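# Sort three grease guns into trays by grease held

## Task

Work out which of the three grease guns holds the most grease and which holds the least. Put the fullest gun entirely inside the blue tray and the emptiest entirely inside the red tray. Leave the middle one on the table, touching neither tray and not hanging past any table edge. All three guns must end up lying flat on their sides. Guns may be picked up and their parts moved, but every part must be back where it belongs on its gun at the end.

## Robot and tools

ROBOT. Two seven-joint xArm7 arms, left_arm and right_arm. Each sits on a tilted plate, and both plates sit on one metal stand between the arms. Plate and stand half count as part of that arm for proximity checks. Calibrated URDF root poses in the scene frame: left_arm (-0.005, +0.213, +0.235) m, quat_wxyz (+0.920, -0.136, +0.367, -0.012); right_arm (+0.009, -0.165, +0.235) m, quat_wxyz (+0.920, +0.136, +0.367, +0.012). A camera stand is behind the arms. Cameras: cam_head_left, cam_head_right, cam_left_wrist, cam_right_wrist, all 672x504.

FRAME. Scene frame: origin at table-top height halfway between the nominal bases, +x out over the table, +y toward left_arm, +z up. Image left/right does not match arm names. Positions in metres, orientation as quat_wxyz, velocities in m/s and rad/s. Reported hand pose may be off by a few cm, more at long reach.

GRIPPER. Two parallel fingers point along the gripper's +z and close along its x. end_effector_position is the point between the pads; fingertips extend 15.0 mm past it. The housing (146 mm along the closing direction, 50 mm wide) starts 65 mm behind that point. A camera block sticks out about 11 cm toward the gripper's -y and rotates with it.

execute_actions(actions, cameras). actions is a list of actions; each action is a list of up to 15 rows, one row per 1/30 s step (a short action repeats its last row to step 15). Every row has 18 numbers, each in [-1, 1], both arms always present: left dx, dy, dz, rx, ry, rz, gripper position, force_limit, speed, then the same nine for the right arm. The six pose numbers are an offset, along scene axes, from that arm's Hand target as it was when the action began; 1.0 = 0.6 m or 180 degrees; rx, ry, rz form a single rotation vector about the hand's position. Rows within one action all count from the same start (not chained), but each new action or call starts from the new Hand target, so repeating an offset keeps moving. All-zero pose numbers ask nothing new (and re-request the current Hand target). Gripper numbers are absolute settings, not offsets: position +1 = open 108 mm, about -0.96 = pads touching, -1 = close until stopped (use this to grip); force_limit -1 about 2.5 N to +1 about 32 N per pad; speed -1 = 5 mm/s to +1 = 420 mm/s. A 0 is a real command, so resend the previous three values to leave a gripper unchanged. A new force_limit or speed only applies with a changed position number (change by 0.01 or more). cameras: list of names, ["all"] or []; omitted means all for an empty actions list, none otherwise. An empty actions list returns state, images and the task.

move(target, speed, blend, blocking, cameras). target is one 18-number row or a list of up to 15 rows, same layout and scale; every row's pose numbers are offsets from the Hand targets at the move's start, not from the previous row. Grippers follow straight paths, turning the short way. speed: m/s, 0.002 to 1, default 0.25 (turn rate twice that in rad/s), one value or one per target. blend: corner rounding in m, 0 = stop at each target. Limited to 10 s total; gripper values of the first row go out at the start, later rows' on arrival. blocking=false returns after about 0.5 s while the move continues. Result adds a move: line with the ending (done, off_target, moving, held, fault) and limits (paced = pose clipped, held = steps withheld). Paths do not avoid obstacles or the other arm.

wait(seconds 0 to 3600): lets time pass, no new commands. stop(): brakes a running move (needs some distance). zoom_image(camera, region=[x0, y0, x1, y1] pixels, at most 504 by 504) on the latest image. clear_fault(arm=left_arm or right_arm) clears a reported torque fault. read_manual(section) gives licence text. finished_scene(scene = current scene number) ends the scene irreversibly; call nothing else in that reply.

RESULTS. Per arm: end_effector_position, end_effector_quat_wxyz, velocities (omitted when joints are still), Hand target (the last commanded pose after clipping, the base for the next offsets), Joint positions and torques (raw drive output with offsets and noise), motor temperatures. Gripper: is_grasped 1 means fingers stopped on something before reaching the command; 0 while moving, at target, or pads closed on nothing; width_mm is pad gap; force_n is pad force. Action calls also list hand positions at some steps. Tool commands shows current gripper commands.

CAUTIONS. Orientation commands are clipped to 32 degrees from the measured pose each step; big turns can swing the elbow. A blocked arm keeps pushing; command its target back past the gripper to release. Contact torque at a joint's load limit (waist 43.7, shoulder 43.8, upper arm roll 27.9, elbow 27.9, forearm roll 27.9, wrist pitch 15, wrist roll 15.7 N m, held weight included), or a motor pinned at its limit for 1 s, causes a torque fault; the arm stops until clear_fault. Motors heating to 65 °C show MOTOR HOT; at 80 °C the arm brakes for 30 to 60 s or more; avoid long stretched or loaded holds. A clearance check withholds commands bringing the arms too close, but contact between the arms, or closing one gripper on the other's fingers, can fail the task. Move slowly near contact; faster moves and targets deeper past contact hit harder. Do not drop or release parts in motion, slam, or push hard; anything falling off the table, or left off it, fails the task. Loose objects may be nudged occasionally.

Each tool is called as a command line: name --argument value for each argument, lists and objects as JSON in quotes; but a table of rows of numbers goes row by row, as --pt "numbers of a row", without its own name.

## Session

execute_actions --actions '[]'

Scene clock: 0.00 s.
left_arm: end_effector_position=(+0.4640, +0.3677, +0.2924) width_mm=42.79 is_grasped=0 force_n=0.00 end_effector_quat_wxyz=(+0.118, +0.807, +0.575, -0.058) | right_arm: end_effector_position=(+0.4842, -0.9367, +0.1223) width_mm=0.05 is_grasped=0 force_n=0.00 end_effector_quat_wxyz=(-0.153, -0.048, +0.954, -0.252)
Joint positions: left_arm=[-0.029 -1.296 0.334 0.443 0.223 0.93 1.343] | right_arm=[1.499 -0.895 -1.998 2.251 -1.127 0.884 -1.356]
Joint velocities: within noise
Joint torques (N m): no reading
Motor temperatures (°C): left_arm=[33 35 35 33 32 31 33] | right_arm=[33 39 38 28 31 33 35]
Hand target: left_arm +0.4640, +0.3677, +0.2924; +0.118, +0.807, +0.575, -0.058 | right_arm +0.4842, -0.9367, +0.1223; -0.153, -0.048, +0.954, -0.252
Tool commands: left_gripper/position=-0.186 left_gripper/force_limit=+1.0 left_gripper/speed=+1.0 right_gripper/position=-0.962 right_gripper/force_limit=+1.0 right_gripper/speed=+1.0

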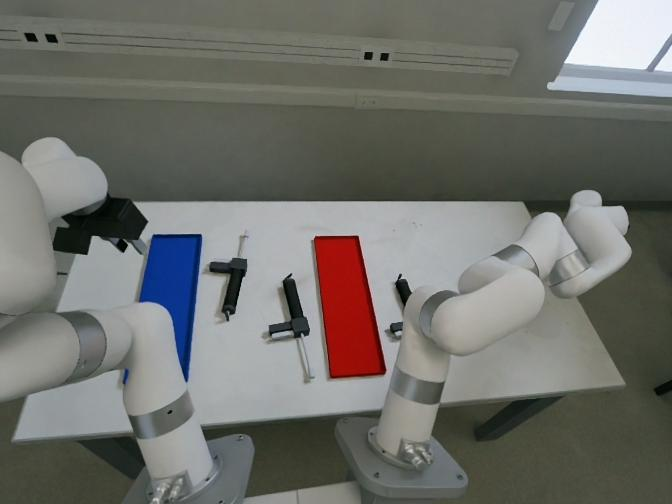

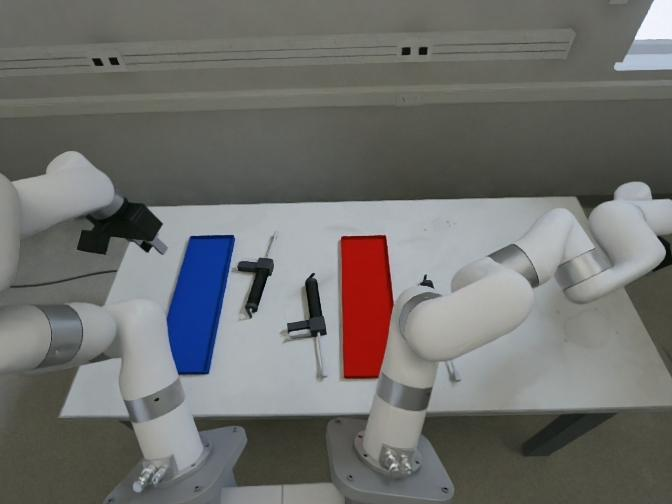

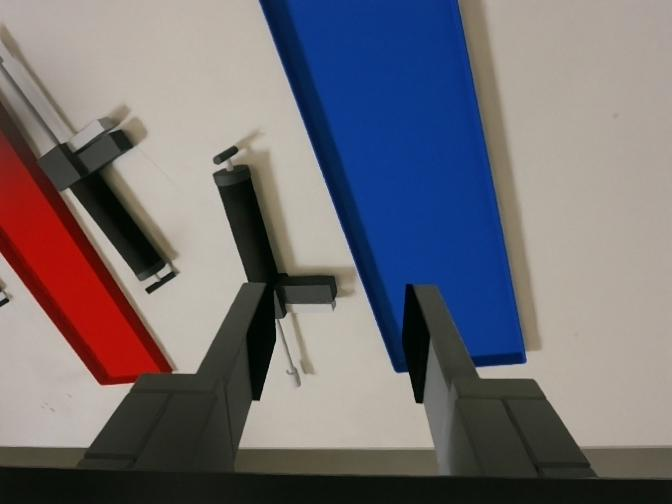

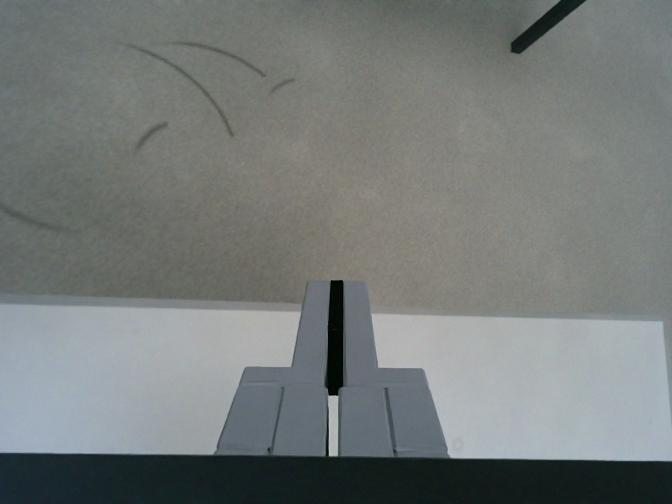

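move --pt "0 0 0 0 0 0 1 1 1 0 0 0.463 0 0 0 1 1 1" --pt "-0.173 -0.413 0.179 0.0807 0.0275 0.1063 1 1 1 -0.1 0.7 0.463 0.0508 -0.208 -0.5146 1 1 1" --speed 0.5 --blend '[0.05,0]'

move --target '[0,0,0,0,0,0,1,1,1,-0.107,0.311,0,0,0,0,1,1,1]' --speed 0.4 --cameras '["cam_left_wrist","cam_right_wrist"]'

Scene clock: 21.57 s.
left_arm: end_effector_position=(+0.3602, +0.1199, +0.3998) width_mm=108.00 is_grasped=0 force_n=0.00 end_effector_quat_wxyz=(-0.001, +0.706, +0.708, +0.001) | right_arm: end_effector_position=(+0.4242, -0.5167, +0.4001) width_mm=108.00 is_grasped=0 force_n=0.00 end_effector_quat_wxyz=(+0.000, +0.707, +0.707, +0.000)
Joint positions: left_arm=[-0.084 -1.615 -0.759 0.497 -0.274 1.382 0.371] | right_arm=[-0.443 -1.167 -0.463 0.815 -0.121 1.168 0.005]
Joint torques (N m): left_arm=[3 5.98 1.52 16.1 -2.99 0.02 -1.3] | right_arm=[-13.59 -11.47 5.12 21 1.45 -2.68 1.15]
Hand target: left_arm +0.3602, +0.1199, +0.3998; -0.001, +0.706, +0.708, +0.001 | right_arm +0.4242, -0.5167, +0.4001; +0.000, +0.707, +0.707, +0.000
Off the commanded pose: left_arm 0.000 m, 0 deg | right_arm 0.000 m, 0 deg.
move: done; blend cut to 0 m at target 1

Scene clock: 22.70 s.
left_arm: end_effector_position=(+0.3602, +0.1199, +0.3998) width_mm=108.00 is_grasped=0 force_n=0.00 end_effector_quat_wxyz=(-0.001, +0.706, +0.708, +0.001) | right_arm: end_effector_position=(+0.3600, -0.3301, +0.4000) width_mm=108.00 is_grasped=0 force_n=0.00 end_effector_quat_wxyz=(+0.000, +0.707, +0.707, +0.000)
Joint positions: left_arm=[-0.084 -1.615 -0.759 0.497 -0.274 1.382 0.371] | right_arm=[-0.598 -1.833 -0.145 0.404 0.039 1.453 0.204]
Joint torques (N m): left_arm=[3.54 5.49 1.62 15.98 -2.97 -0.08 -1.45] | right_arm=[-5.75 -2.95 2.71 30.53 1.47 -0.37 1.07]
Hand target: left_arm +0.3602, +0.1199, +0.3998; -0.001, +0.706, +0.708, +0.001 | right_arm +0.3600, -0.3301, +0.4001; +0.000, +0.707, +0.707, +0.000
Off the commanded pose: left_arm 0.000 m, 0 deg | right_arm 0.000 m, 0 deg.
move: done

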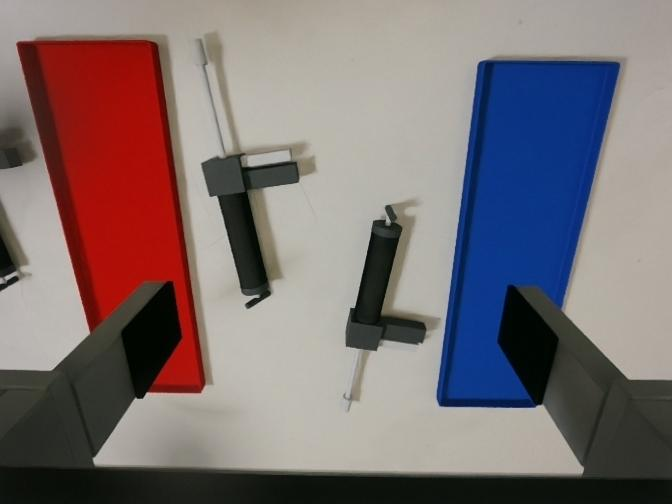

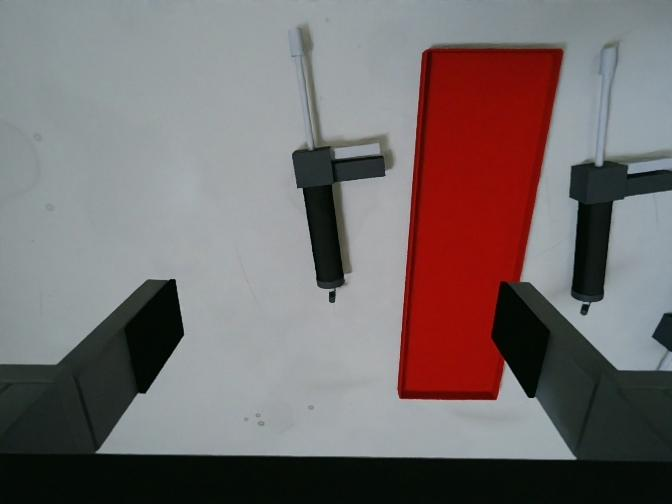

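move --pt "0.1208 -0.2098 -0.4663 0 0 0.0433 0.31 0.6 0.5 0.1587 0.2112 -0.1717 0.1739 0.1739 -0.4778 0.31 0.6 0.5" --pt "0.1208 -0.2098 -0.6272 0 0 0.0433 0.31 0.6 0.5 0.1587 0.2112 -0.1717 0.1739 0.1739 -0.4778 0.31 0.6 0.5" --speed '[0.4,0.2]' --cameras '["cam_left_wrist"]'

Scene clock: 76.37 s.
left_arm: end_effector_position=(+0.4327, -0.0060, +0.0235) width_mm=70.05 is_grasped=0 force_n=0.00 end_effector_quat_wxyz=(-0.001, +0.656, +0.755, +0.001) | right_arm: end_effector_position=(+0.4552, -0.2034, +0.2970) width_mm=70.06 is_grasped=0 force_n=0.00 end_effector_quat_wxyz=(-0.342, +0.940, +0.000, +0.000)
Joint positions: left_arm=[1.304 -0.91 -1.955 0.748 -0.746 0.068 0.401] | right_arm=[-0.769 -1.204 0.119 0.42 0.905 1.436 1.351]
Joint torques (N m): left_arm=[-7.82 15.96 -2.25 6.97 -3.18 -5.77 1.37] | right_arm=[-2.77 -3.21 -2.24 15.77 1.93 -1.07 1.02]
Hand target: left_arm +0.4327, -0.0060, +0.0235; -0.001, +0.656, +0.755, +0.001 | right_arm +0.4552, -0.2034, +0.2970; -0.342, +0.940, +0.000, +0.000
Off the commanded pose: left_arm 0.000 m, 0 deg | right_arm 0.000 m, 0 deg.
move: done

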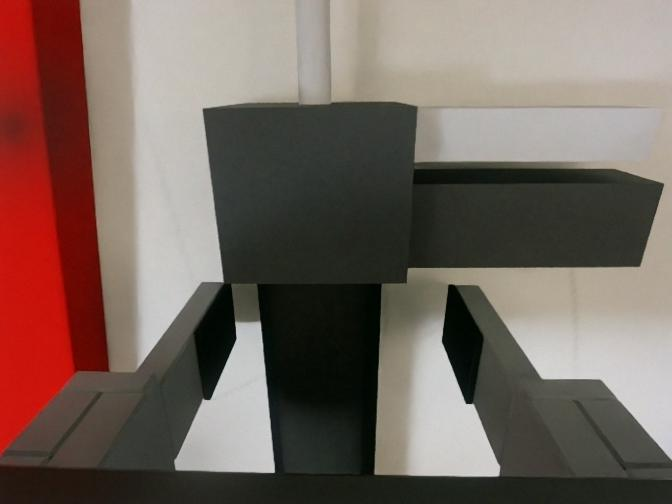

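move --pt "0 -0.0083 0 0 0 0 0.31 0.6 0.5 0 0 0 0 0 0 0.31 0.6 0.5" --pt "0 -0.0083 0 0 0 0 -1 0.6 -0.6 0 0 0 0 0 0 0.31 0.6 0.5" --pt "0 -0.0083 0.19 0 0 0 -1 0.6 -0.6 0 0 0 0 0 0 0.31 0.6 0.5" --pt "0.029 0.1767 0.294 0 0 -0.5433 -1 0.6 -0.6 0 0 0 0 0 0 0.31 0.6 0.5" --speed '[0.1,0.1,0.2,0.35]' --blend '[0,0,0.03,0]' --cameras '["cam_left_wrist"]'

Scene clock: 118.03 s.
left_arm: end_effector_position=(+0.4501, +0.1001, +0.1999) width_mm=35.22 is_grasped=1 force_n=41.11 end_effector_quat_wxyz=(+0.000, +1.000, +0.002, +0.001) | right_arm: end_effector_position=(+0.4552, -0.2034, +0.2970) width_mm=70.06 is_grasped=0 force_n=0.00 end_effector_quat_wxyz=(-0.342, +0.940, +0.000, +0.000)
Joint positions: left_arm=[0.271 -0.869 -0.856 0.379 -0.004 0.474 1.778] | right_arm=[-0.769 -1.204 0.119 0.42 0.905 1.436 1.351]
Joint torques (N m): left_arm=[-13.33 -7.9 3.85 11.11 2.57 -0.83 1.37] | right_arm=[-2.87 -3.46 -2.31 15.78 0.5 0 0.31]
Hand target: left_arm +0.4501, +0.1001, +0.1999; +0.000, +1.000, +0.002, +0.001 | right_arm +0.4552, -0.2034, +0.2970; -0.342, +0.940, +0.000, +0.000
Off the commanded pose: left_arm 0.000 m, 0 deg | right_arm 0.000 m, 0 deg.
move: done

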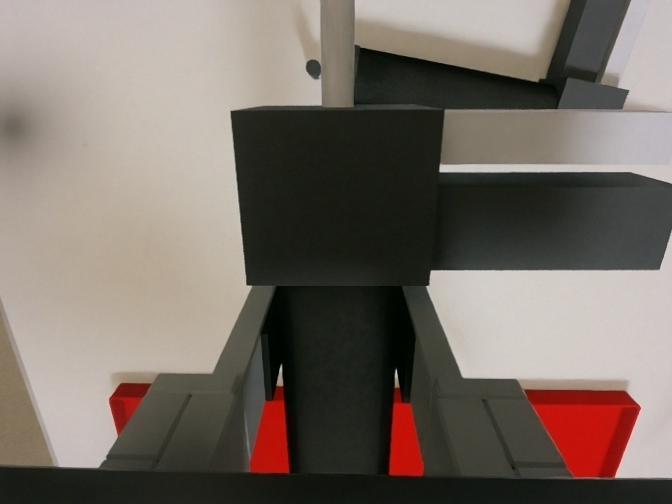

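move --target '[0,0,0,0,0,0,-1,0.6,-0.6,0.002,0.2372,-0.0683,0,0,0,-0.1,0.6,0.5]' --speed 0.25 --cameras '["cam_right_wrist"]'

Scene clock: 122.27 s.
left_arm: end_effector_position=(+0.4501, +0.1001, +0.1999) width_mm=35.22 is_grasped=1 force_n=41.11 end_effector_quat_wxyz=(+0.000, +1.000, +0.002, +0.001) | right_arm: end_effector_position=(+0.4564, -0.0610, +0.2561) width_mm=47.51 is_grasped=0 force_n=0.00 end_effector_quat_wxyz=(-0.342, +0.940, +0.000, +0.000)
Joint positions: left_arm=[0.271 -0.869 -0.856 0.379 -0.004 0.474 1.778] | right_arm=[-0.618 -1.346 0.645 0.304 1.365 1.217 1.539]
Joint torques (N m): left_arm=[-13.75 -7.52 4.04 11.52 -1.74 -0.93 1.57] | right_arm=[2.34 -0.1 -3.36 22.98 2.06 -1.33 -1.43]
Hand target: left_arm +0.4501, +0.1001, +0.1999; +0.000, +1.000, +0.002, +0.001 | right_arm +0.4564, -0.0611, +0.2561; -0.342, +0.940, +0.000, +0.000
Off the commanded pose: left_arm 0.000 m, 0 deg | right_arm 0.000 m, 0 deg.
move: done

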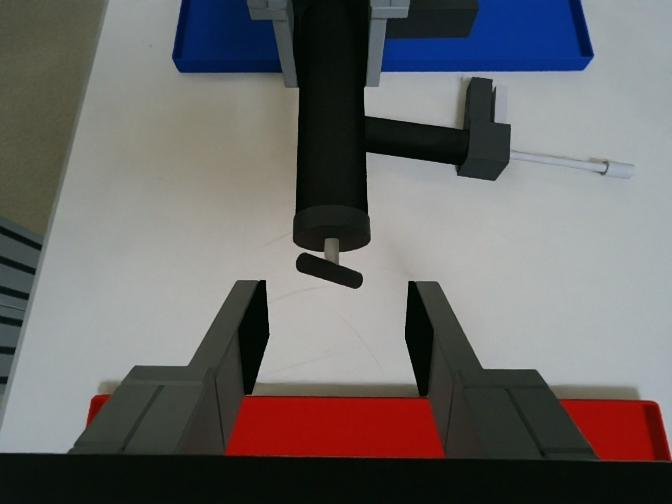

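move --pt "0 0 0 0 0 0 -1 0.6 -0.6 -0.002 0.04 -0.083 0 0 0 -0.1 0 0.5" --pt "0 0 0 0 0 0 -1 0.6 -0.6 -0.002 0.04 -0.083 0 0 0 -1 0 -0.6" --pt "0 0 0 0 0 0 -1 0.6 -0.6 -0.002 -0.11 -0.083 0 0 0 -1 0 -0.6" --speed '[0.12,0.1,0.05]' --cameras '["cam_right_wrist"]'

Scene clock: 141.20 s.
left_arm: end_effector_position=(+0.4501, +0.0999, +0.2000) width_mm=35.22 is_grasped=1 force_n=41.52 end_effector_quat_wxyz=(+0.000, +1.000, +0.001, +0.001) | right_arm: end_effector_position=(+0.4552, -0.1270, +0.2063) width_mm=8.01 is_grasped=1 force_n=31.38 end_effector_quat_wxyz=(-0.342, +0.940, +0.000, +0.000)
Joint positions: left_arm=[0.271 -0.869 -0.856 0.379 -0.004 0.474 1.778] | right_arm=[-0.821 -1.124 0.576 0.318 1.348 1.227 1.235]
Joint torques (N m): left_arm=[6.82 -14.2 12.06 3.28 3.71 3.92 -0.6] | right_arm=[-11.33 -3.28 -15.54 16.53 -2.85 -4.5 -1.5]
Hand target: left_arm +0.4501, +0.1001, +0.1999; +0.000, +1.000, +0.002, +0.001 | right_arm +0.4552, -0.1271, +0.2063; -0.342, +0.940, +0.000, +0.000
Off the commanded pose: left_arm 0.000 m, 0 deg | right_arm 0.000 m, 0 deg.
move: done

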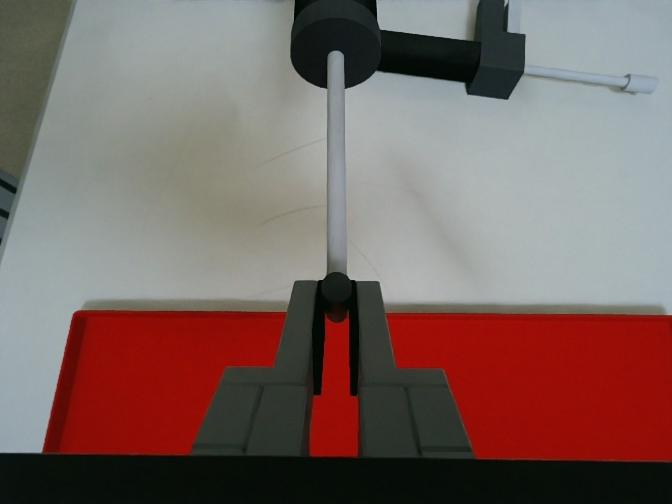

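move --target '[0,0,0,0,0,0,-1,0.6,-0.6,0,0.025,0,0,0,0,-1,0,-0.6]' --speed 0.05

move --target '[0,0,0,0,0,0,-1,0.6,-0.6,0,0.025,0,0,0,0,-1,0,-0.6]' --speed 0.05

move --target '[0,0,0,0,0,0,-1,0.6,-0.6,0,0.025,0,0,0,0,-1,0,-0.6]' --speed 0.05

move --target '[0,0,0,0,0,0,-1,0.6,-0.6,0,0.025,0,0,0,0,-1,0,-0.6]' --speed 0.05

move --target '[0,0,0,0,0,0,-1,0.6,-0.6,0,0.025,0,0,0,0,-1,0,-0.6]' --speed 0.05 --cameras '["cam_right_wrist"]'

Scene clock: 155.27 s.
left_arm: end_effector_position=(+0.4501, +0.1004, +0.1998) width_mm=35.22 is_grasped=1 force_n=41.58 end_effector_quat_wxyz=(-0.001, +1.000, +0.002, +0.001) | right_arm: end_effector_position=(+0.4552, -0.1121, +0.2062) width_mm=8.01 is_grasped=1 force_n=31.77 end_effector_quat_wxyz=(-0.342, +0.940, +0.000, +0.000)
Joint positions: left_arm=[0.272 -0.869 -0.855 0.379 -0.003 0.475 1.778] | right_arm=[-0.795 -1.146 0.62 0.311 1.388 1.209 1.266]
Joint torques (N m): left_arm=[-13.36 -12.42 -4.18 14.34 1.12 -6.9 -0.84] | right_arm=[16.86 -8.13 -3.1 12.6 2.1 -0.71 1.09]
Hand target: left_arm +0.4501, +0.1001, +0.1999; +0.000, +1.000, +0.002, +0.001 | right_arm +0.4552, -0.1121, +0.2063; -0.342, +0.940, +0.000, +0.000
Off the commanded pose: left_arm 0.000 m, 0 deg | right_arm 0.000 m, 0 deg.
move: done

Scene clock: 155.93 s.
left_arm: end_effector_position=(+0.4501, +0.1001, +0.1999) width_mm=35.22 is_grasped=1 force_n=41.94 end_effector_quat_wxyz=(+0.000, +1.000, +0.002, +0.001) | right_arm: end_effector_position=(+0.4552, -0.0971, +0.2063) width_mm=8.01 is_grasped=1 force_n=31.76 end_effector_quat_wxyz=(-0.342, +0.940, +0.000, +0.000)
Joint positions: left_arm=[0.271 -0.869 -0.855 0.379 -0.003 0.474 1.778] | right_arm=[-0.77 -1.164 0.666 0.308 1.428 1.189 1.296]
Joint torques (N m): left_arm=[-14.04 -7.64 -4.89 13.67 -2.09 -6.17 -0.28] | right_arm=[17.15 -7.88 -3.41 12.18 2.38 -0.91 1.1]
Hand target: left_arm +0.4501, +0.1001, +0.1999; +0.000, +1.000, +0.002, +0.001 | right_arm +0.4552, -0.0971, +0.2063; -0.342, +0.940, +0.000, +0.000
Off the commanded pose: left_arm 0.000 m, 0 deg | right_arm 0.000 m, 0 deg.
move: done

Scene clock: 156.60 s.
left_arm: end_effector_position=(+0.4501, +0.1000, +0.1999) width_mm=35.22 is_grasped=1 force_n=42.17 end_effector_quat_wxyz=(+0.000, +1.000, +0.002, +0.001) | right_arm: end_effector_position=(+0.4552, -0.0821, +0.2062) width_mm=8.01 is_grasped=1 force_n=31.76 end_effector_quat_wxyz=(-0.342, +0.940, +0.000, +0.000)
Joint positions: left_arm=[0.271 -0.869 -0.855 0.379 -0.004 0.474 1.778] | right_arm=[-0.746 -1.18 0.713 0.307 1.468 1.168 1.327]
Joint torques (N m): left_arm=[-14.53 -7.01 -4.77 13.15 -2.47 -5.87 -0.43] | right_arm=[17.29 -7.87 -3.65 21.7 2.5 -1.17 1.12]
Hand target: left_arm +0.4501, +0.1001, +0.1999; +0.000, +1.000, +0.002, +0.001 | right_arm +0.4552, -0.0821, +0.2063; -0.342, +0.940, +0.000, +0.000
Off the commanded pose: left_arm 0.000 m, 0 deg | right_arm 0.000 m, 0 deg.
move: done

Scene clock: 157.27 s.
left_arm: end_effector_position=(+0.4501, +0.1000, +0.1999) width_mm=35.22 is_grasped=1 force_n=42.60 end_effector_quat_wxyz=(+0.000, +1.000, +0.002, +0.001) | right_arm: end_effector_position=(+0.4552, -0.0671, +0.2063) width_mm=8.01 is_grasped=1 force_n=31.78 end_effector_quat_wxyz=(-0.342, +0.940, +0.000, +0.000)
Joint positions: left_arm=[0.271 -0.869 -0.855 0.379 -0.004 0.474 1.778] | right_arm=[-0.725 -1.192 0.761 0.31 1.508 1.147 1.356]
Joint torques (N m): left_arm=[-13.97 -6.86 -4.84 12.93 -2.4 -5.34 -0.36] | right_arm=[17.66 -7.48 -4.02 22.36 2.63 -1.29 1.15]
Hand target: left_arm +0.4501, +0.1001, +0.1999; +0.000, +1.000, +0.002, +0.001 | right_arm +0.4552, -0.0671, +0.2063; -0.342, +0.940, +0.000, +0.000
Off the commanded pose: left_arm 0.000 m, 0 deg | right_arm 0.000 m, 0 deg.
move: done

Scene clock: 157.93 s.
left_arm: end_effector_position=(+0.4501, +0.1000, +0.1999) width_mm=35.22 is_grasped=1 force_n=43.11 end_effector_quat_wxyz=(+0.000, +1.000, +0.002, +0.001) | right_arm: end_effector_position=(+0.4552, -0.0521, +0.2063) width_mm=8.01 is_grasped=1 force_n=31.80 end_effector_quat_wxyz=(-0.342, +0.940, +0.000, +0.000)
Joint positions: left_arm=[0.271 -0.869 -0.855 0.379 -0.004 0.474 1.778] | right_arm=[-0.706 -1.201 0.81 0.316 1.547 1.126 1.385]
Joint torques (N m): left_arm=[-14.12 -6.22 -4.64 12.06 -2.41 -5.18 -0.25] | right_arm=[17.93 -7.44 -4.5 23.25 2.84 -1.56 1.14]
Hand target: left_arm +0.4501, +0.1001, +0.1999; +0.000, +1.000, +0.002, +0.001 | right_arm +0.4552, -0.0521, +0.2063; -0.342, +0.940, +0.000, +0.000
Off the commanded pose: left_arm 0.000 m, 0 deg | right_arm 0.000 m, 0 deg.
move: done

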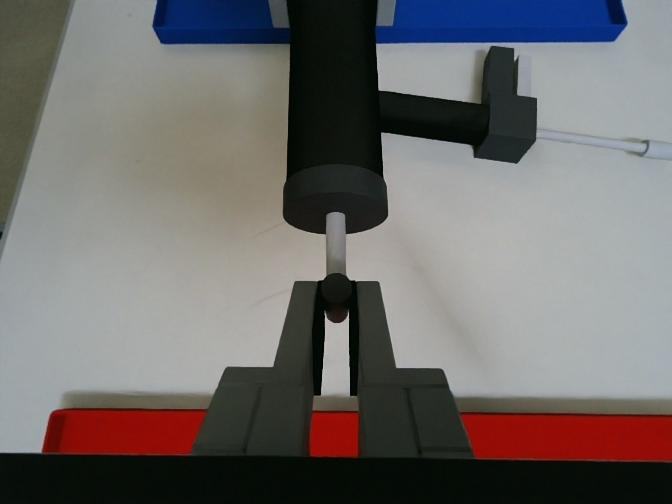

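move --pt "0 0 0 0 0 0 -1 0.6 -0.6 0 -0.125 0 0 0 0 -1 0 -0.6" --pt "0 0 0 0 0 0 -1 0.6 -0.6 0 -0.125 0 0 0 0 -0.4 0 -0.5" --speed 0.08 --cameras '["cam_right_wrist"]'

Scene clock: 172.03 s.
left_arm: end_effector_position=(+0.4501, +0.1002, +0.1998) width_mm=35.22 is_grasped=1 force_n=41.13 end_effector_quat_wxyz=(-0.001, +1.000, +0.002, +0.001) | right_arm: end_effector_position=(+0.4552, -0.1271, +0.2062) width_mm=30.99 is_grasped=0 force_n=0.00 end_effector_quat_wxyz=(-0.342, +0.940, +0.000, +0.000)
Joint positions: left_arm=[0.271 -0.869 -0.855 0.379 -0.003 0.474 1.778] | right_arm=[-0.821 -1.124 0.576 0.318 1.348 1.227 1.235]
Joint torques (N m): left_arm=[-13.31 -14.38 -3.83 13.92 1.28 -6.53 -0.07] | right_arm=[15.71 -5.22 -3.23 16.99 1.2 1.2 -1.47]
Hand target: left_arm +0.4501, +0.1001, +0.1999; +0.000, +1.000, +0.002, +0.001 | right_arm +0.4552, -0.1271, +0.2063; -0.342, +0.940, +0.000, +0.000
Off the commanded pose: left_arm 0.000 m, 0 deg | right_arm 0.000 m, 0 deg.
move: done

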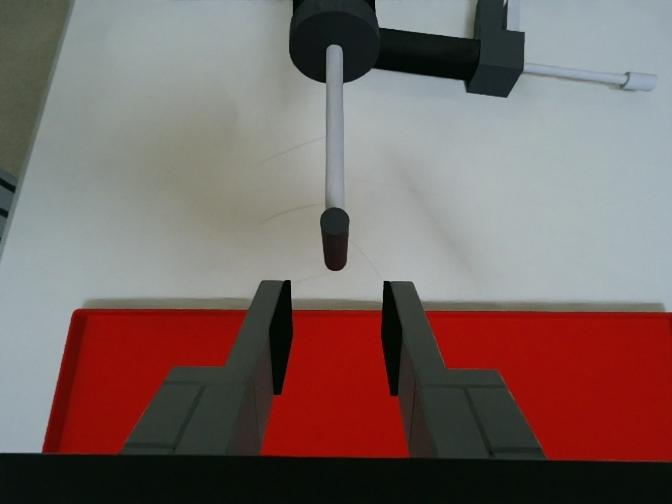

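move --pt "0 0 0 0 0 0 -1 0.6 -0.6 0 0.0325 0 0 0 0 -0.4 0 -0.5" --pt "0 0 0 0 0 0 -1 0.6 -0.6 0 0.0325 0 0 0 0 -1 0.2 -0.5" --pt "0 0 0 0 0 0 -1 0.6 -0.6 0 0.156 0 0 0 0 -1 0.2 -0.5" --pt "0 0 0 0 0 0 -1 0.6 -0.6 0 0.156 0 0 0 0 -0.3 0 -0.4" --pt "0 0 0 0 0 0 -1 0.6 -0.6 0 0.06 0.1 0 0 0 -0.3 0 -0.4" --speed '[0.1,0.1,0.08,0.1,0.2]' --cameras '["cam_right_wrist"]'

Scene clock: 186.47 s.
left_arm: end_effector_position=(+0.4501, +0.1000, +0.1999) width_mm=35.22 is_grasped=1 force_n=41.13 end_effector_quat_wxyz=(+0.000, +1.000, +0.002, +0.001) | right_arm: end_effector_position=(+0.4552, -0.0911, +0.2663) width_mm=36.49 is_grasped=0 force_n=0.00 end_effector_quat_wxyz=(-0.342, +0.940, +0.000, +0.000)
Joint positions: left_arm=[0.271 -0.869 -0.856 0.379 -0.004 0.474 1.778] | right_arm=[-0.642 -1.351 0.517 0.3 1.252 1.273 1.51]
Joint torques (N m): left_arm=[-1.86 -15.91 3.69 10.85 0.73 -0.66 -0.84] | right_arm=[15.81 -6.95 -8.66 23.93 -1.14 1.1 1.08]
Hand target: left_arm +0.4501, +0.1001, +0.1999; +0.000, +1.000, +0.002, +0.001 | right_arm +0.4552, -0.0911, +0.2663; -0.342, +0.940, +0.000, +0.000
Off the commanded pose: left_arm 0.000 m, 0 deg | right_arm 0.000 m, 0 deg.
move: done

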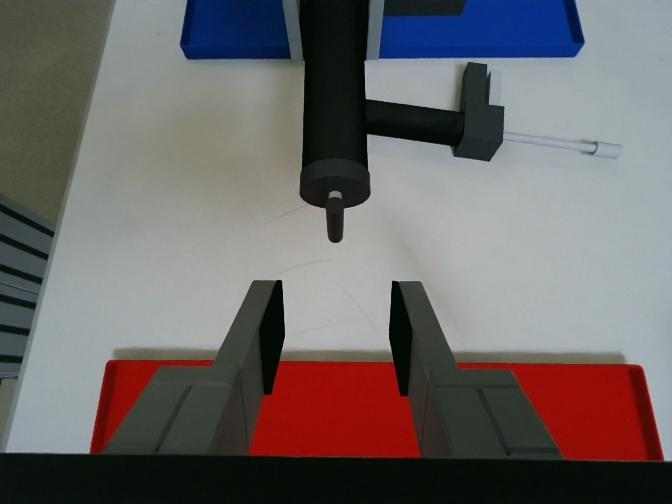

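move --pt "0.045 0.488 0 0 0 -0.5 -1 0.6 -0.6 0 -0.187 0.05 0 0 0 -0.3 0 -0.4" --pt "0.045 0.488 -0.2333 0 0 -0.5 -1 0.6 -0.6 0 -0.187 0.05 0 0 0 -0.3 0 -0.4" --pt "0.045 0.488 -0.2857 0 0 -0.5 -1 0.6 -0.6 0 -0.187 0.05 0 0 0 -0.3 0 -0.4" --pt "0.045 0.488 -0.2857 0 0 -0.5 -0.05 0.6 -0.7 0 -0.187 0.05 0 0 0 -0.3 0 -0.4" --pt "0.045 0.488 -0.05 0 0 -0.5 -0.05 0.6 -0.7 0 -0.187 0.05 0 0 0 -0.3 0 -0.4" --pt "0.185 0.103 -0.133 0 0 -0.558 0.31 0.6 0.5 0 -0.187 0.05 0 0 0 -0.3 0 -0.4" --speed '[0.4,0.25,0.06,0.1,0.25,0.3]' --blend '[0,0.01,0,0,0.03,0]' --cameras '["cam_left_wrist","cam_head_left"]'

Scene clock: 226.03 s.
left_arm: end_effector_position=(+0.5611, +0.1619, +0.1201) width_mm=70.05 is_grasped=0 force_n=0.00 end_effector_quat_wxyz=(-0.001, -0.641, +0.768, -0.001) | right_arm: end_effector_position=(+0.4552, -0.2033, +0.2963) width_mm=36.49 is_grasped=0 force_n=0.00 end_effector_quat_wxyz=(-0.342, +0.940, +0.000, +0.000)
Joint positions: left_arm=[0.008 -0.304 -0.204 0.717 0.867 0.455 3.187] | right_arm=[-0.772 -1.203 0.121 0.419 0.908 1.436 1.348]
Joint torques (N m): left_arm=[0.44 -21.69 -11.68 9.79 2.7 -0.08 -1.36] | right_arm=[-3.01 -3.12 -7.68 25.04 -0.81 1.04 -1.44]
Hand target: left_arm +0.5611, +0.1619, +0.1201; -0.001, -0.641, +0.768, -0.001 | right_arm +0.4552, -0.2033, +0.2963; -0.342, +0.940, +0.000, +0.000
Off the commanded pose: left_arm 0.000 m, 0 deg | right_arm 0.000 m, 0 deg.
move: done
Images, in order (width x height): cam_head_left 672x504, cam_left_wrist 672x504.

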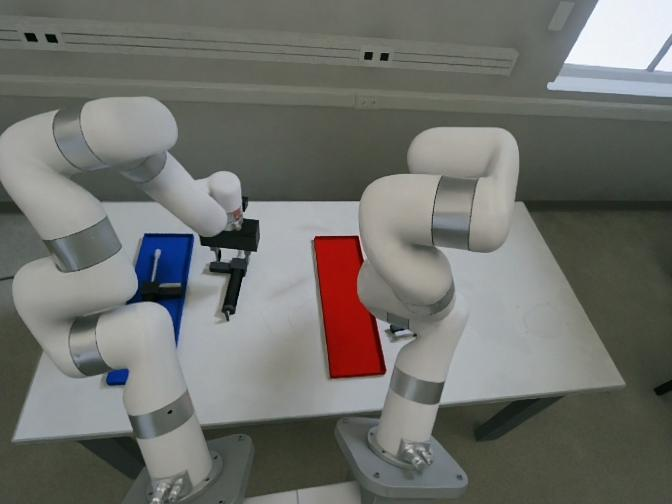

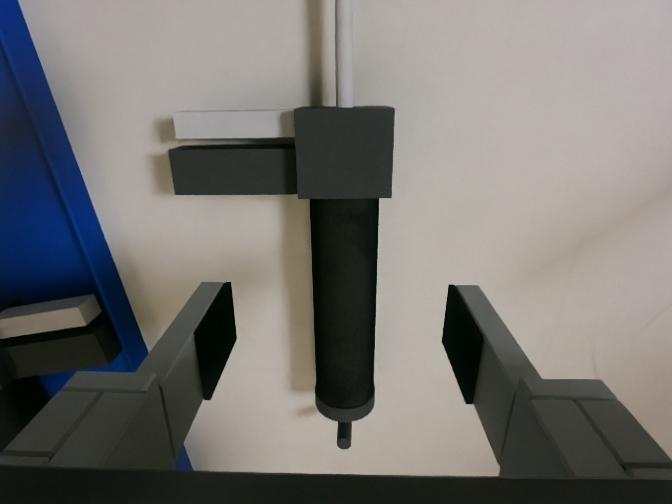

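move --pt "0 0 -0.161 0 0 0 0.31 0.6 0.5 0 0 0 0 0 0 -0.3 0 -0.4" --pt "0 0 -0.161 0 0 0 -1 0.6 -0.6 0 0 0 0 0 0 -0.3 0 -0.4" --pt "0 0 0.033 0 0 0 -1 0.6 -0.6 0 0 0 0 0 0 -0.3 0 -0.4" --pt "-0.1852 -0.1032 0.133 0 0 0.558 -1 0.6 -0.6 0 0 0 0 0 0 -0.3 0 -0.4" --pt "-0.1852 -0.1032 0.133 0 0 0.558 -1 0.6 -0.6 0.002 0.2372 -0.068 0 0 0 -0.1 0.6 0.5" --speed '[0.15,0.1,0.25,0.4,0.3]' --blend '[0,0,0.03,0,0]' --cameras '["cam_right_wrist"]'

Scene clock: 243.37 s.
left_arm: end_effector_position=(+0.4500, +0.0999, +0.1999) width_mm=35.18 is_grasped=1 force_n=41.83 end_effector_quat_wxyz=(+0.000, +1.000, +0.002, +0.001) | right_arm: end_effector_position=(+0.4564, -0.0609, +0.2555) width_mm=47.49 is_grasped=0 force_n=0.00 end_effector_quat_wxyz=(-0.342, +0.940, +0.000, +0.000)
Joint positions: left_arm=[0.09 -0.741 -0.65 0.393 0.391 0.51 1.493] | right_arm=[-0.622 -1.346 0.648 0.304 1.368 1.219 1.537]
Joint torques (N m): left_arm=[-0.17 -19.88 -6.94 10.54 -2.96 -0.62 -1.3] | right_arm=[2.27 -0.22 -3.55 22.9 1.8 -1.29 -1.46]
Hand target: left_arm +0.4500, +0.0999, +0.1999; +0.000, +1.000, +0.002, +0.001 | right_arm +0.4564, -0.0609, +0.2555; -0.342, +0.940, +0.000, +0.000
Off the commanded pose: left_arm 0.000 m, 0 deg | right_arm 0.000 m, 0 deg.
move: done

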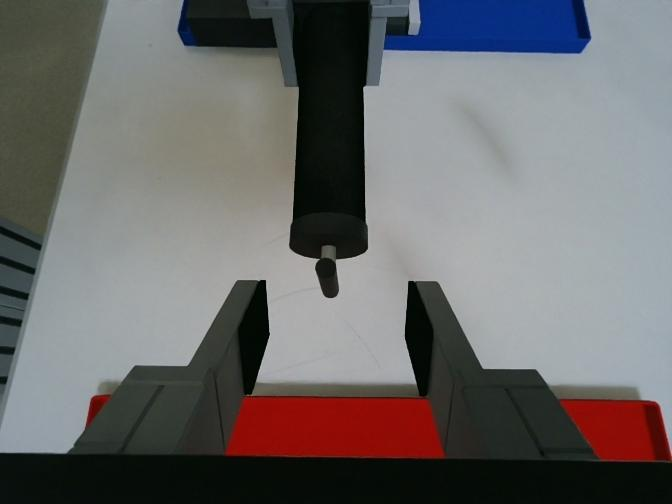

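move --pt "0 0 0 0 0 0 -1 0.6 -0.6 -0.004 0.033 -0.083 0 0 0 -0.1 0 0.5" --pt "0 0 0 0 0 0 -1 0.6 -0.6 -0.004 0.033 -0.083 0 0 0 -1 0 -0.5" --pt "0 0 0 0 0 0 -1 0.6 -0.6 -0.004 -0.117 -0.083 0 0 0 -1 0 -0.5" --pt "0 0 0 0 0 0 -1 0.6 -0.6 -0.004 -0.117 -0.083 0 0 0 -0.4 0 -0.5" --speed '[0.15,0.1,0.07,0.1]' --cameras '["cam_right_wrist"]'

Scene clock: 253.80 s.
left_arm: end_effector_position=(+0.4500, +0.1001, +0.1998) width_mm=35.18 is_grasped=1 force_n=41.89 end_effector_quat_wxyz=(-0.001, +1.000, +0.002, +0.001) | right_arm: end_effector_position=(+0.4540, -0.1312, +0.2056) width_mm=30.99 is_grasped=0 force_n=0.00 end_effector_quat_wxyz=(-0.342, +0.940, +0.000, +0.000)
Joint positions: left_arm=[0.091 -0.741 -0.65 0.392 0.39 0.51 1.494] | right_arm=[-0.83 -1.12 0.566 0.317 1.34 1.234 1.224]
Joint torques (N m): left_arm=[-11.98 -17.89 -7.27 13.73 -0.06 -6.35 -0.42] | right_arm=[15.63 -5.01 -3.45 18.3 1.16 1.24 -1.53]
Hand target: left_arm +0.4500, +0.0999, +0.1999; +0.000, +1.000, +0.002, +0.001 | right_arm +0.4540, -0.1311, +0.2057; -0.342, +0.940, +0.000, +0.000
Off the commanded pose: left_arm 0.000 m, 0 deg | right_arm 0.000 m, 0 deg.
move: done

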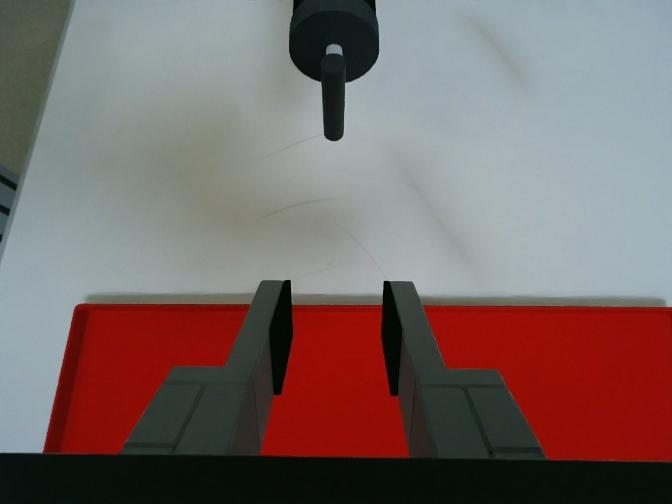

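move --pt "0 0 0 0 0 0 -1 0.6 -0.6 0 0.1325 0 0 0 0 -0.4 0 -0.5" --pt "0 0 0 0 0 0 -1 0.6 -0.6 0 0.1325 0 0 0 0 -1 0.2 -0.5" --pt "0 0 0 0 0 0 -1 0.6 -0.6 0 0.155 0 0 0 0 -1 0.2 -0.5" --pt "0 0 0 0 0 0 -1 0.6 -0.6 0 0.155 0 0 0 0 -0.3 0 -0.4" --pt "0 0 0 0 0 0 -1 0.6 -0.6 0 0.06 0.1 0 0 0 -0.3 0 -0.4" --speed '[0.15,0.1,0.06,0.1,0.25]' --cameras '["cam_right_wrist"]'

Scene clock: 265.73 s.
left_arm: end_effector_position=(+0.4500, +0.0999, +0.1999) width_mm=35.18 is_grasped=1 force_n=41.95 end_effector_quat_wxyz=(+0.000, +1.000, +0.002, +0.001) | right_arm: end_effector_position=(+0.4540, -0.0951, +0.2657) width_mm=36.50 is_grasped=0 force_n=0.00 end_effector_quat_wxyz=(-0.342, +0.940, +0.000, +0.000)
Joint positions: left_arm=[0.091 -0.741 -0.65 0.393 0.39 0.51 1.494] | right_arm=[-0.652 -1.352 0.505 0.297 1.245 1.283 1.499]
Joint torques (N m): left_arm=[-0.49 -19.81 -0.62 10.48 1.99 -1.13 -1] | right_arm=[15.66 -7.12 -8.74 23.66 -1.14 1.15 1.06]
Hand target: left_arm +0.4500, +0.0999, +0.1999; +0.000, +1.000, +0.002, +0.001 | right_arm +0.4540, -0.0951, +0.2657; -0.342, +0.940, +0.000, +0.000
Off the commanded pose: left_arm 0.000 m, 0 deg | right_arm 0.000 m, 0 deg.
move: done

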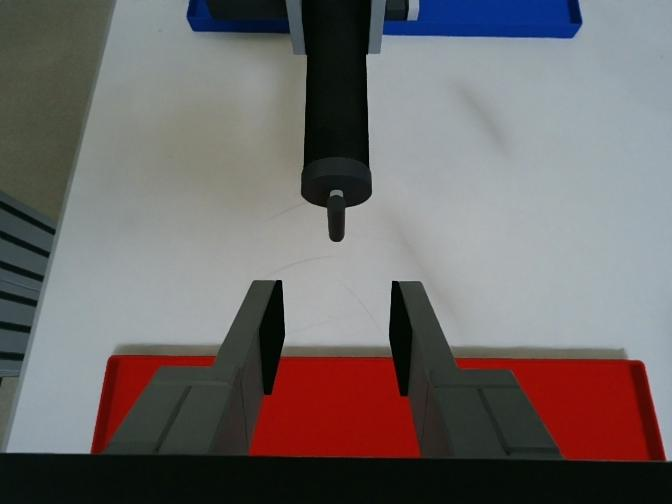

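move --pt "0 0 0 0 0 0.2 -1 0.6 -0.6 -0.04 -0.26 0.07 -0.0832 -0.093 0.2557 -0.3 0 -0.4" --pt "0.1168 -0.3767 0 0 0 0.5 -1 0.6 -0.6 -0.09 -0.5415 0.157 -0.1664 -0.1861 0.5114 -0.3 0 -0.4" --pt "0.1168 -0.3767 -0.2333 0 0 0.5 -1 0.6 -0.6 -0.09 -0.5415 0.157 -0.1664 -0.1861 0.5114 -0.3 0 -0.4" --pt "0.1168 -0.3767 -0.2858 0 0 0.5 -1 0.6 -0.6 -0.09 -0.5415 0.157 -0.1664 -0.1861 0.5114 -0.3 0 -0.4" --pt "0.1168 -0.3767 -0.2858 0 0 0.5 -0.05 0.6 -0.7 -0.09 -0.5415 0.157 -0.1664 -0.1861 0.5114 0.31 0.6 0.5" --pt "0.1168 -0.3767 0 0 0 0.5 -0.05 0.6 -0.7 -0.09 -0.5415 0.157 -0.1664 -0.1861 0.5114 0.31 0.6 0.5" --pt "0.0083 0.1725 0.1618 0 0.342 0.94 -0.05 0.6 -0.7 -0.0433 -0.4148 -0.2428 -0.1664 -0.1861 0.5114 0.31 0.6 0.5" --speed '[0.4,0.4,0.25,0.06,0.1,0.3,0.4]' --blend '[0.05,0,0.01,0,0,0.04,0]' --cameras '["cam_right_wrist","cam_head_left"]'

Scene clock: 310.53 s.
left_arm: end_effector_position=(+0.4549, +0.2034, +0.2970) width_mm=50.25 is_grasped=0 force_n=0.00 end_effector_quat_wxyz=(-0.002, -0.001, +0.940, -0.342) | right_arm: end_effector_position=(+0.4280, -0.3440, +0.1200) width_mm=70.04 is_grasped=0 force_n=0.00 end_effector_quat_wxyz=(+0.000, +0.667, +0.745, +0.000)
Joint positions: left_arm=[0.228 -1.209 -0.057 0.354 -0.715 1.049 -0.145] | right_arm=[-0.4 -0.679 0.005 0.197 0.297 0.074 0.018]
Joint torques (N m): left_arm=[5.16 -14.86 3.36 12.73 1.99 2.09 -1.38] | right_arm=[7.3 -7.3 -3.21 14.87 1.54 -2.72 -1.49]
Hand target: left_arm +0.4550, +0.2034, +0.2970; -0.002, -0.001, +0.940, -0.342 | right_arm +0.4280, -0.3440, +0.1200; +0.000, +0.667, +0.745, +0.000
Off the commanded pose: left_arm 0.000 m, 0 deg | right_arm 0.000 m, 0 deg.
move: done
Images, in order (width x height): cam_head_left 672x504, cam_right_wrist 672x504.

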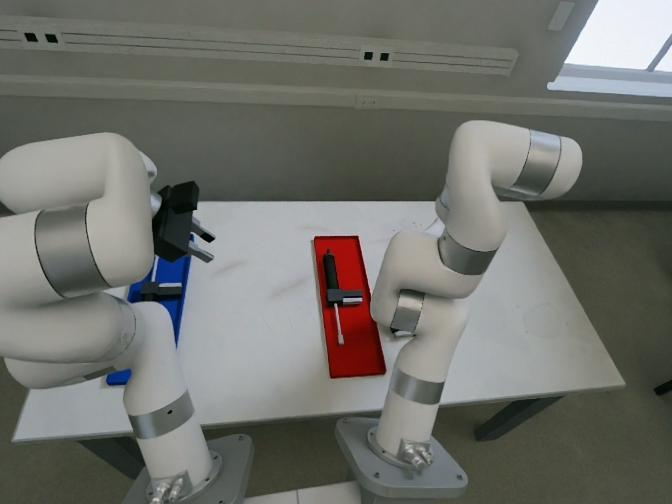

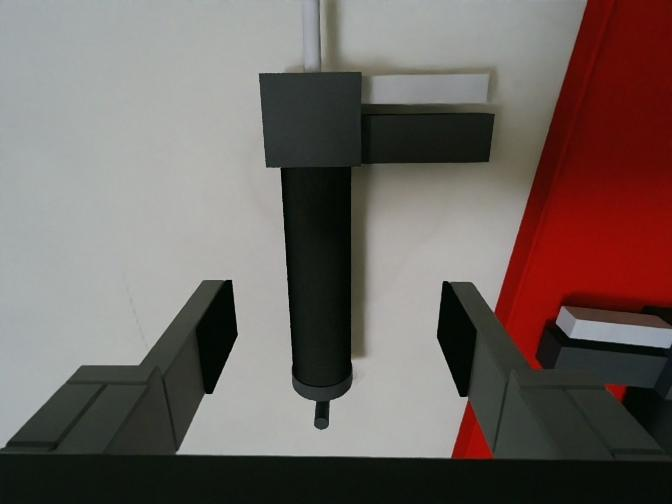

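move --pt "0 0 0 0 0 0 -0.05 0.6 -0.7 -0.0208 -0.0157 -0.161 0 0 0 0.31 0.6 0.5" --pt "0 0 0 0 0 0 -0.05 0.6 -0.7 -0.0208 -0.0157 -0.161 0 0 0 -1 0.6 -0.6" --pt "0 0 0 0 0 0 -0.05 0.6 -0.7 -0.0208 -0.0157 0.033 0 0 0 -1 0.6 -0.6" --pt "0 0 0 0 0 0 -0.05 0.6 -0.7 0.0367 0.4067 0.1333 0 0 0.4644 -1 0.6 -0.6" --pt "-0.0225 -0.233 -0.065 0 0 0 -0.1 0 0.5 0.0367 0.4067 0.1333 0 0 0.4644 -1 0.6 -0.6" --speed '[0.15,0.1,0.25,0.4,0.3]' --blend '[0,0,0.03,0,0]' --cameras '["cam_left_wrist"]'

Scene clock: 328.13 s.
left_arm: end_effector_position=(+0.4415, +0.0636, +0.2580) width_mm=47.51 is_grasped=0 force_n=0.00 end_effector_quat_wxyz=(-0.002, -0.001, +0.940, -0.342) | right_arm: end_effector_position=(+0.4500, -0.1000, +0.2000) width_mm=35.38 is_grasped=1 force_n=32.63 end_effector_quat_wxyz=(+0.000, +0.000, +1.000, +0.000)
Joint positions: left_arm=[0.055 -0.995 -0.556 0.292 -1.15 0.613 -0.219] | right_arm=[-0.041 -0.881 0.509 0.27 -0.329 0.497 -0.092]
Joint torques (N m): left_arm=[2.18 -5.84 -4.26 13.52 -3.15 -3.76 1.35] | right_arm=[0.6 -5.88 2.27 24.96 -1.68 -0.69 0.66]
Hand target: left_arm +0.4415, +0.0636, +0.2580; -0.002, -0.001, +0.940, -0.342 | right_arm +0.4500, -0.1000, +0.2000; +0.000, +0.000, +1.000, +0.000
Off the commanded pose: left_arm 0.000 m, 0 deg | right_arm 0.000 m, 0 deg.
move: done

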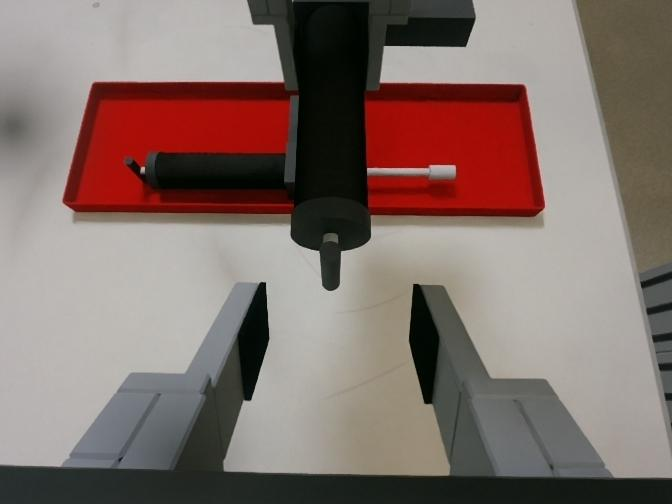

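move --pt "0.006 -0.0448 -0.0867 0 0 0 -0.1 0 0.5 0 0 0 0 0 0 -1 0.6 -0.6" --pt "0.006 -0.0448 -0.0867 0 0 0 -1 0 -0.5 0 0 0 0 0 0 -1 0.6 -0.6" --pt "0.006 0.1052 -0.0867 0 0 0 -1 0 -0.5 0 0 0 0 0 0 -1 0.6 -0.6" --pt "0.006 0.1052 -0.0867 0 0 0 -0.4 0 -0.5 0 0 0 0 0 0 -1 0.6 -0.6" --speed '[0.15,0.1,0.07,0.1]' --cameras '["cam_left_wrist"]'

Scene clock: 340.00 s.
left_arm: end_effector_position=(+0.4451, +0.1269, +0.2059) width_mm=30.99 is_grasped=0 force_n=0.00 end_effector_quat_wxyz=(-0.002, -0.002, +0.940, -0.342) | right_arm: end_effector_position=(+0.4500, -0.1001, +0.1999) width_mm=35.38 is_grasped=1 force_n=31.40 end_effector_quat_wxyz=(+0.000, +0.000, +1.000, +0.000)
Joint positions: left_arm=[0.177 -0.872 -0.378 0.288 -1.175 0.644 0.098] | right_arm=[-0.041 -0.881 0.509 0.27 -0.329 0.497 -0.092]
Joint torques (N m): left_arm=[-8.96 -13.14 -4.79 10.81 -2.42 2.44 0.74] | right_arm=[12.44 -10.87 5 24.91 -0.74 -3.04 0.23]
Hand target: left_arm +0.4451, +0.1268, +0.2060; -0.002, -0.001, +0.940, -0.342 | right_arm +0.4500, -0.1000, +0.2000; +0.000, +0.000, +1.000, +0.000
Off the commanded pose: left_arm 0.000 m, 0 deg | right_arm 0.000 m, 0 deg.
move: done

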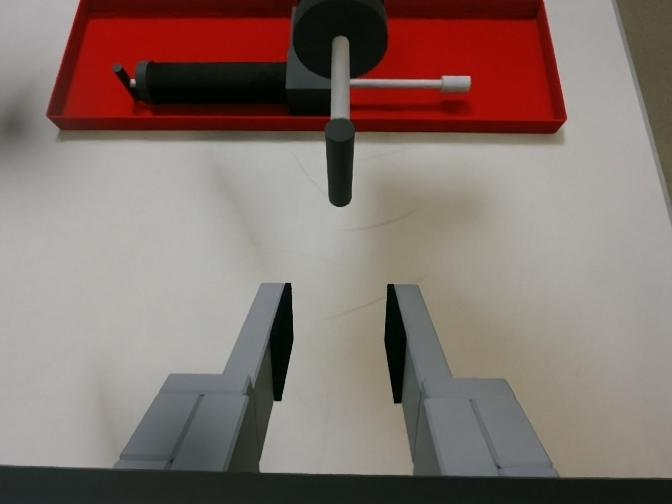

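move --pt "0 -0.0838 0 0 0 0 -0.4 0 -0.5 0 0 0 0 0 0 -1 0.6 -0.6" --pt "0 -0.0838 0 0 0 0 -1 0.2 -0.5 0 0 0 0 0 0 -1 0.6 -0.6" --pt "0 -0.153 0 0 0 0 -1 0.2 -0.5 0 0 0 0 0 0 -1 0.6 -0.6" --pt "0 -0.153 0 0 0 0 -0.3 0 -0.4 0 0 0 0 0 0 -1 0.6 -0.6" --pt "0 -0.03 0.1067 0 0 0 -0.3 0 -0.4 0 0 0 0 0 0 -1 0.6 -0.6" --speed '[0.15,0.1,0.07,0.1,0.25]' --cameras '["cam_left_wrist"]'

move --pt "-0.0918 0.505 0.15 0 0 0 -0.3 0 -0.4 0 0 0 0 0 0 -1 0.6 -0.6" --pt "-0.0918 0.505 0.15 0 0 0 -0.3 0 -0.4 0.055 0.3717 0 0 0 -0.25 -1 0.6 -0.6" --pt "-0.0918 0.505 0.15 0 0 0 -0.3 0 -0.4 0.055 0.3717 -0.2333 0 0 -0.25 -1 0.6 -0.6" --pt "-0.0918 0.505 0.15 0 0 0 -0.3 0 -0.4 0.055 0.3717 -0.2935 0 0 -0.25 -1 0.6 -0.6" --pt "-0.0918 0.505 0.15 0 0 0 -0.3 0 -0.4 0.055 0.3717 -0.2935 0 0 -0.25 -0.05 0.6 -0.7" --pt "-0.0918 0.505 0.15 0 0 0 -0.3 0 -0.4 0.055 0.3717 -0.05 0 0 -0.25 -0.05 0.6 -0.7" --speed '[0.4,0.4,0.25,0.06,0.1,0.25]' --blend '[0.05,0.02,0.01,0,0,0]' --cameras '["cam_right_wrist","cam_head_left","cam_head_right"]'

Scene clock: 372.77 s.
left_arm: end_effector_position=(+0.4451, +0.1087, +0.2700) width_mm=36.49 is_grasped=0 force_n=0.00 end_effector_quat_wxyz=(-0.002, -0.001, +0.940, -0.342) | right_arm: end_effector_position=(+0.4501, -0.1000, +0.2000) width_mm=35.38 is_grasped=1 force_n=31.67 end_effector_quat_wxyz=(+0.000, +0.000, +1.000, +0.000)
Joint positions: left_arm=[0.088 -1.119 -0.383 0.27 -0.987 0.764 -0.223] | right_arm=[-0.041 -0.881 0.509 0.27 -0.329 0.497 -0.092]
Joint torques (N m): left_arm=[3.45 -13.8 3 14.12 2.46 1.93 -1.36] | right_arm=[9.57 -11.45 1.37 16.81 0.51 -2.73 -0.7]
Hand target: left_arm +0.4451, +0.1088, +0.2700; -0.002, -0.001, +0.940, -0.342 | right_arm +0.4500, -0.1000, +0.2000; +0.000, +0.000, +1.000, +0.000
Off the commanded pose: left_arm 0.000 m, 0 deg | right_arm 0.000 m, 0 deg.
move: done

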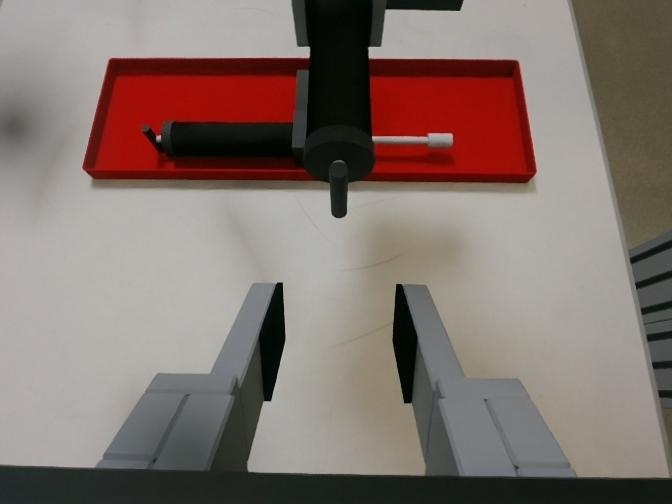

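Scene clock: 377.97 s.
left_arm: end_effector_position=(+0.3900, +0.4118, +0.3600) width_mm=36.49 is_grasped=0 force_n=0.00 end_effector_quat_wxyz=(-0.002, -0.001, +0.940, -0.342) | right_arm: end_effector_position=(+0.4830, +0.1230, +0.1700) width_mm=50.24 is_grasped=0 force_n=0.00 end_effector_quat_wxyz=(+0.000, +0.383, +0.924, +0.000)
Joint positions: left_arm=[0.367 -1.134 0.558 0.704 -0.276 1.528 0.128] | right_arm=[-0.859 -0.529 1.591 0.867 -0.403 0.554 1.168]
Joint torques (N m): left_arm=[-0.78 -7.65 0.96 14.65 0.29 1.94 0.9] | right_arm=[27.38 0.76 1.29 13.83 -1.73 -0.34 1.06]
Hand target: left_arm +0.3900, +0.4118, +0.3600; -0.002, -0.001, +0.940, -0.342 | right_arm +0.4830, +0.1230, +0.1700; +0.000, +0.383, +0.924, +0.000
Off the commanded pose: left_arm 0.000 m, 0 deg | right_arm 0.000 m, 0 deg.
move: done
Images, in order (width x height): cam_head_left 672x504, cam_head_right 672x504, cam_right_wrist 672x504.

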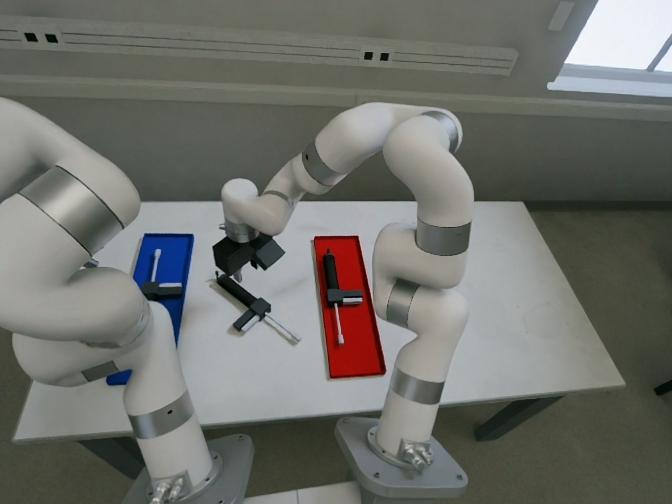

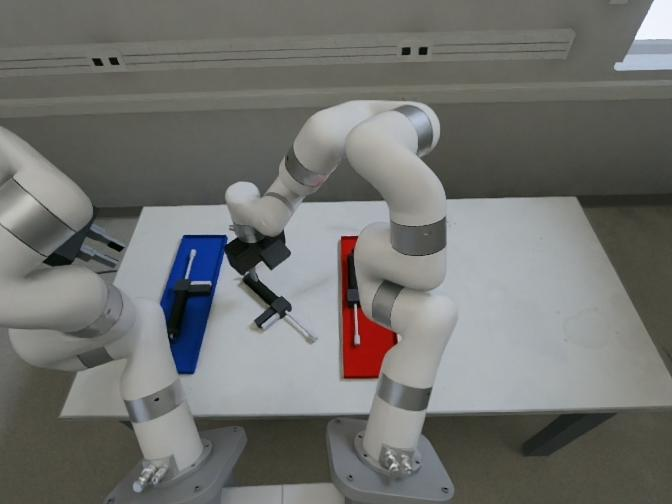

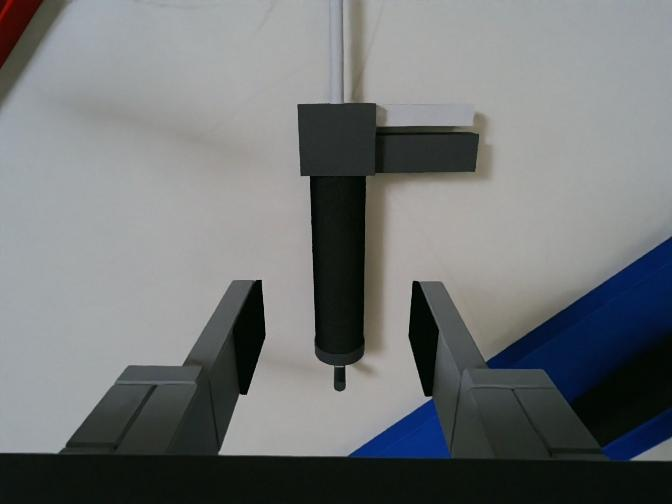

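finished_scene --scene 2

The scene is finished: the task was done.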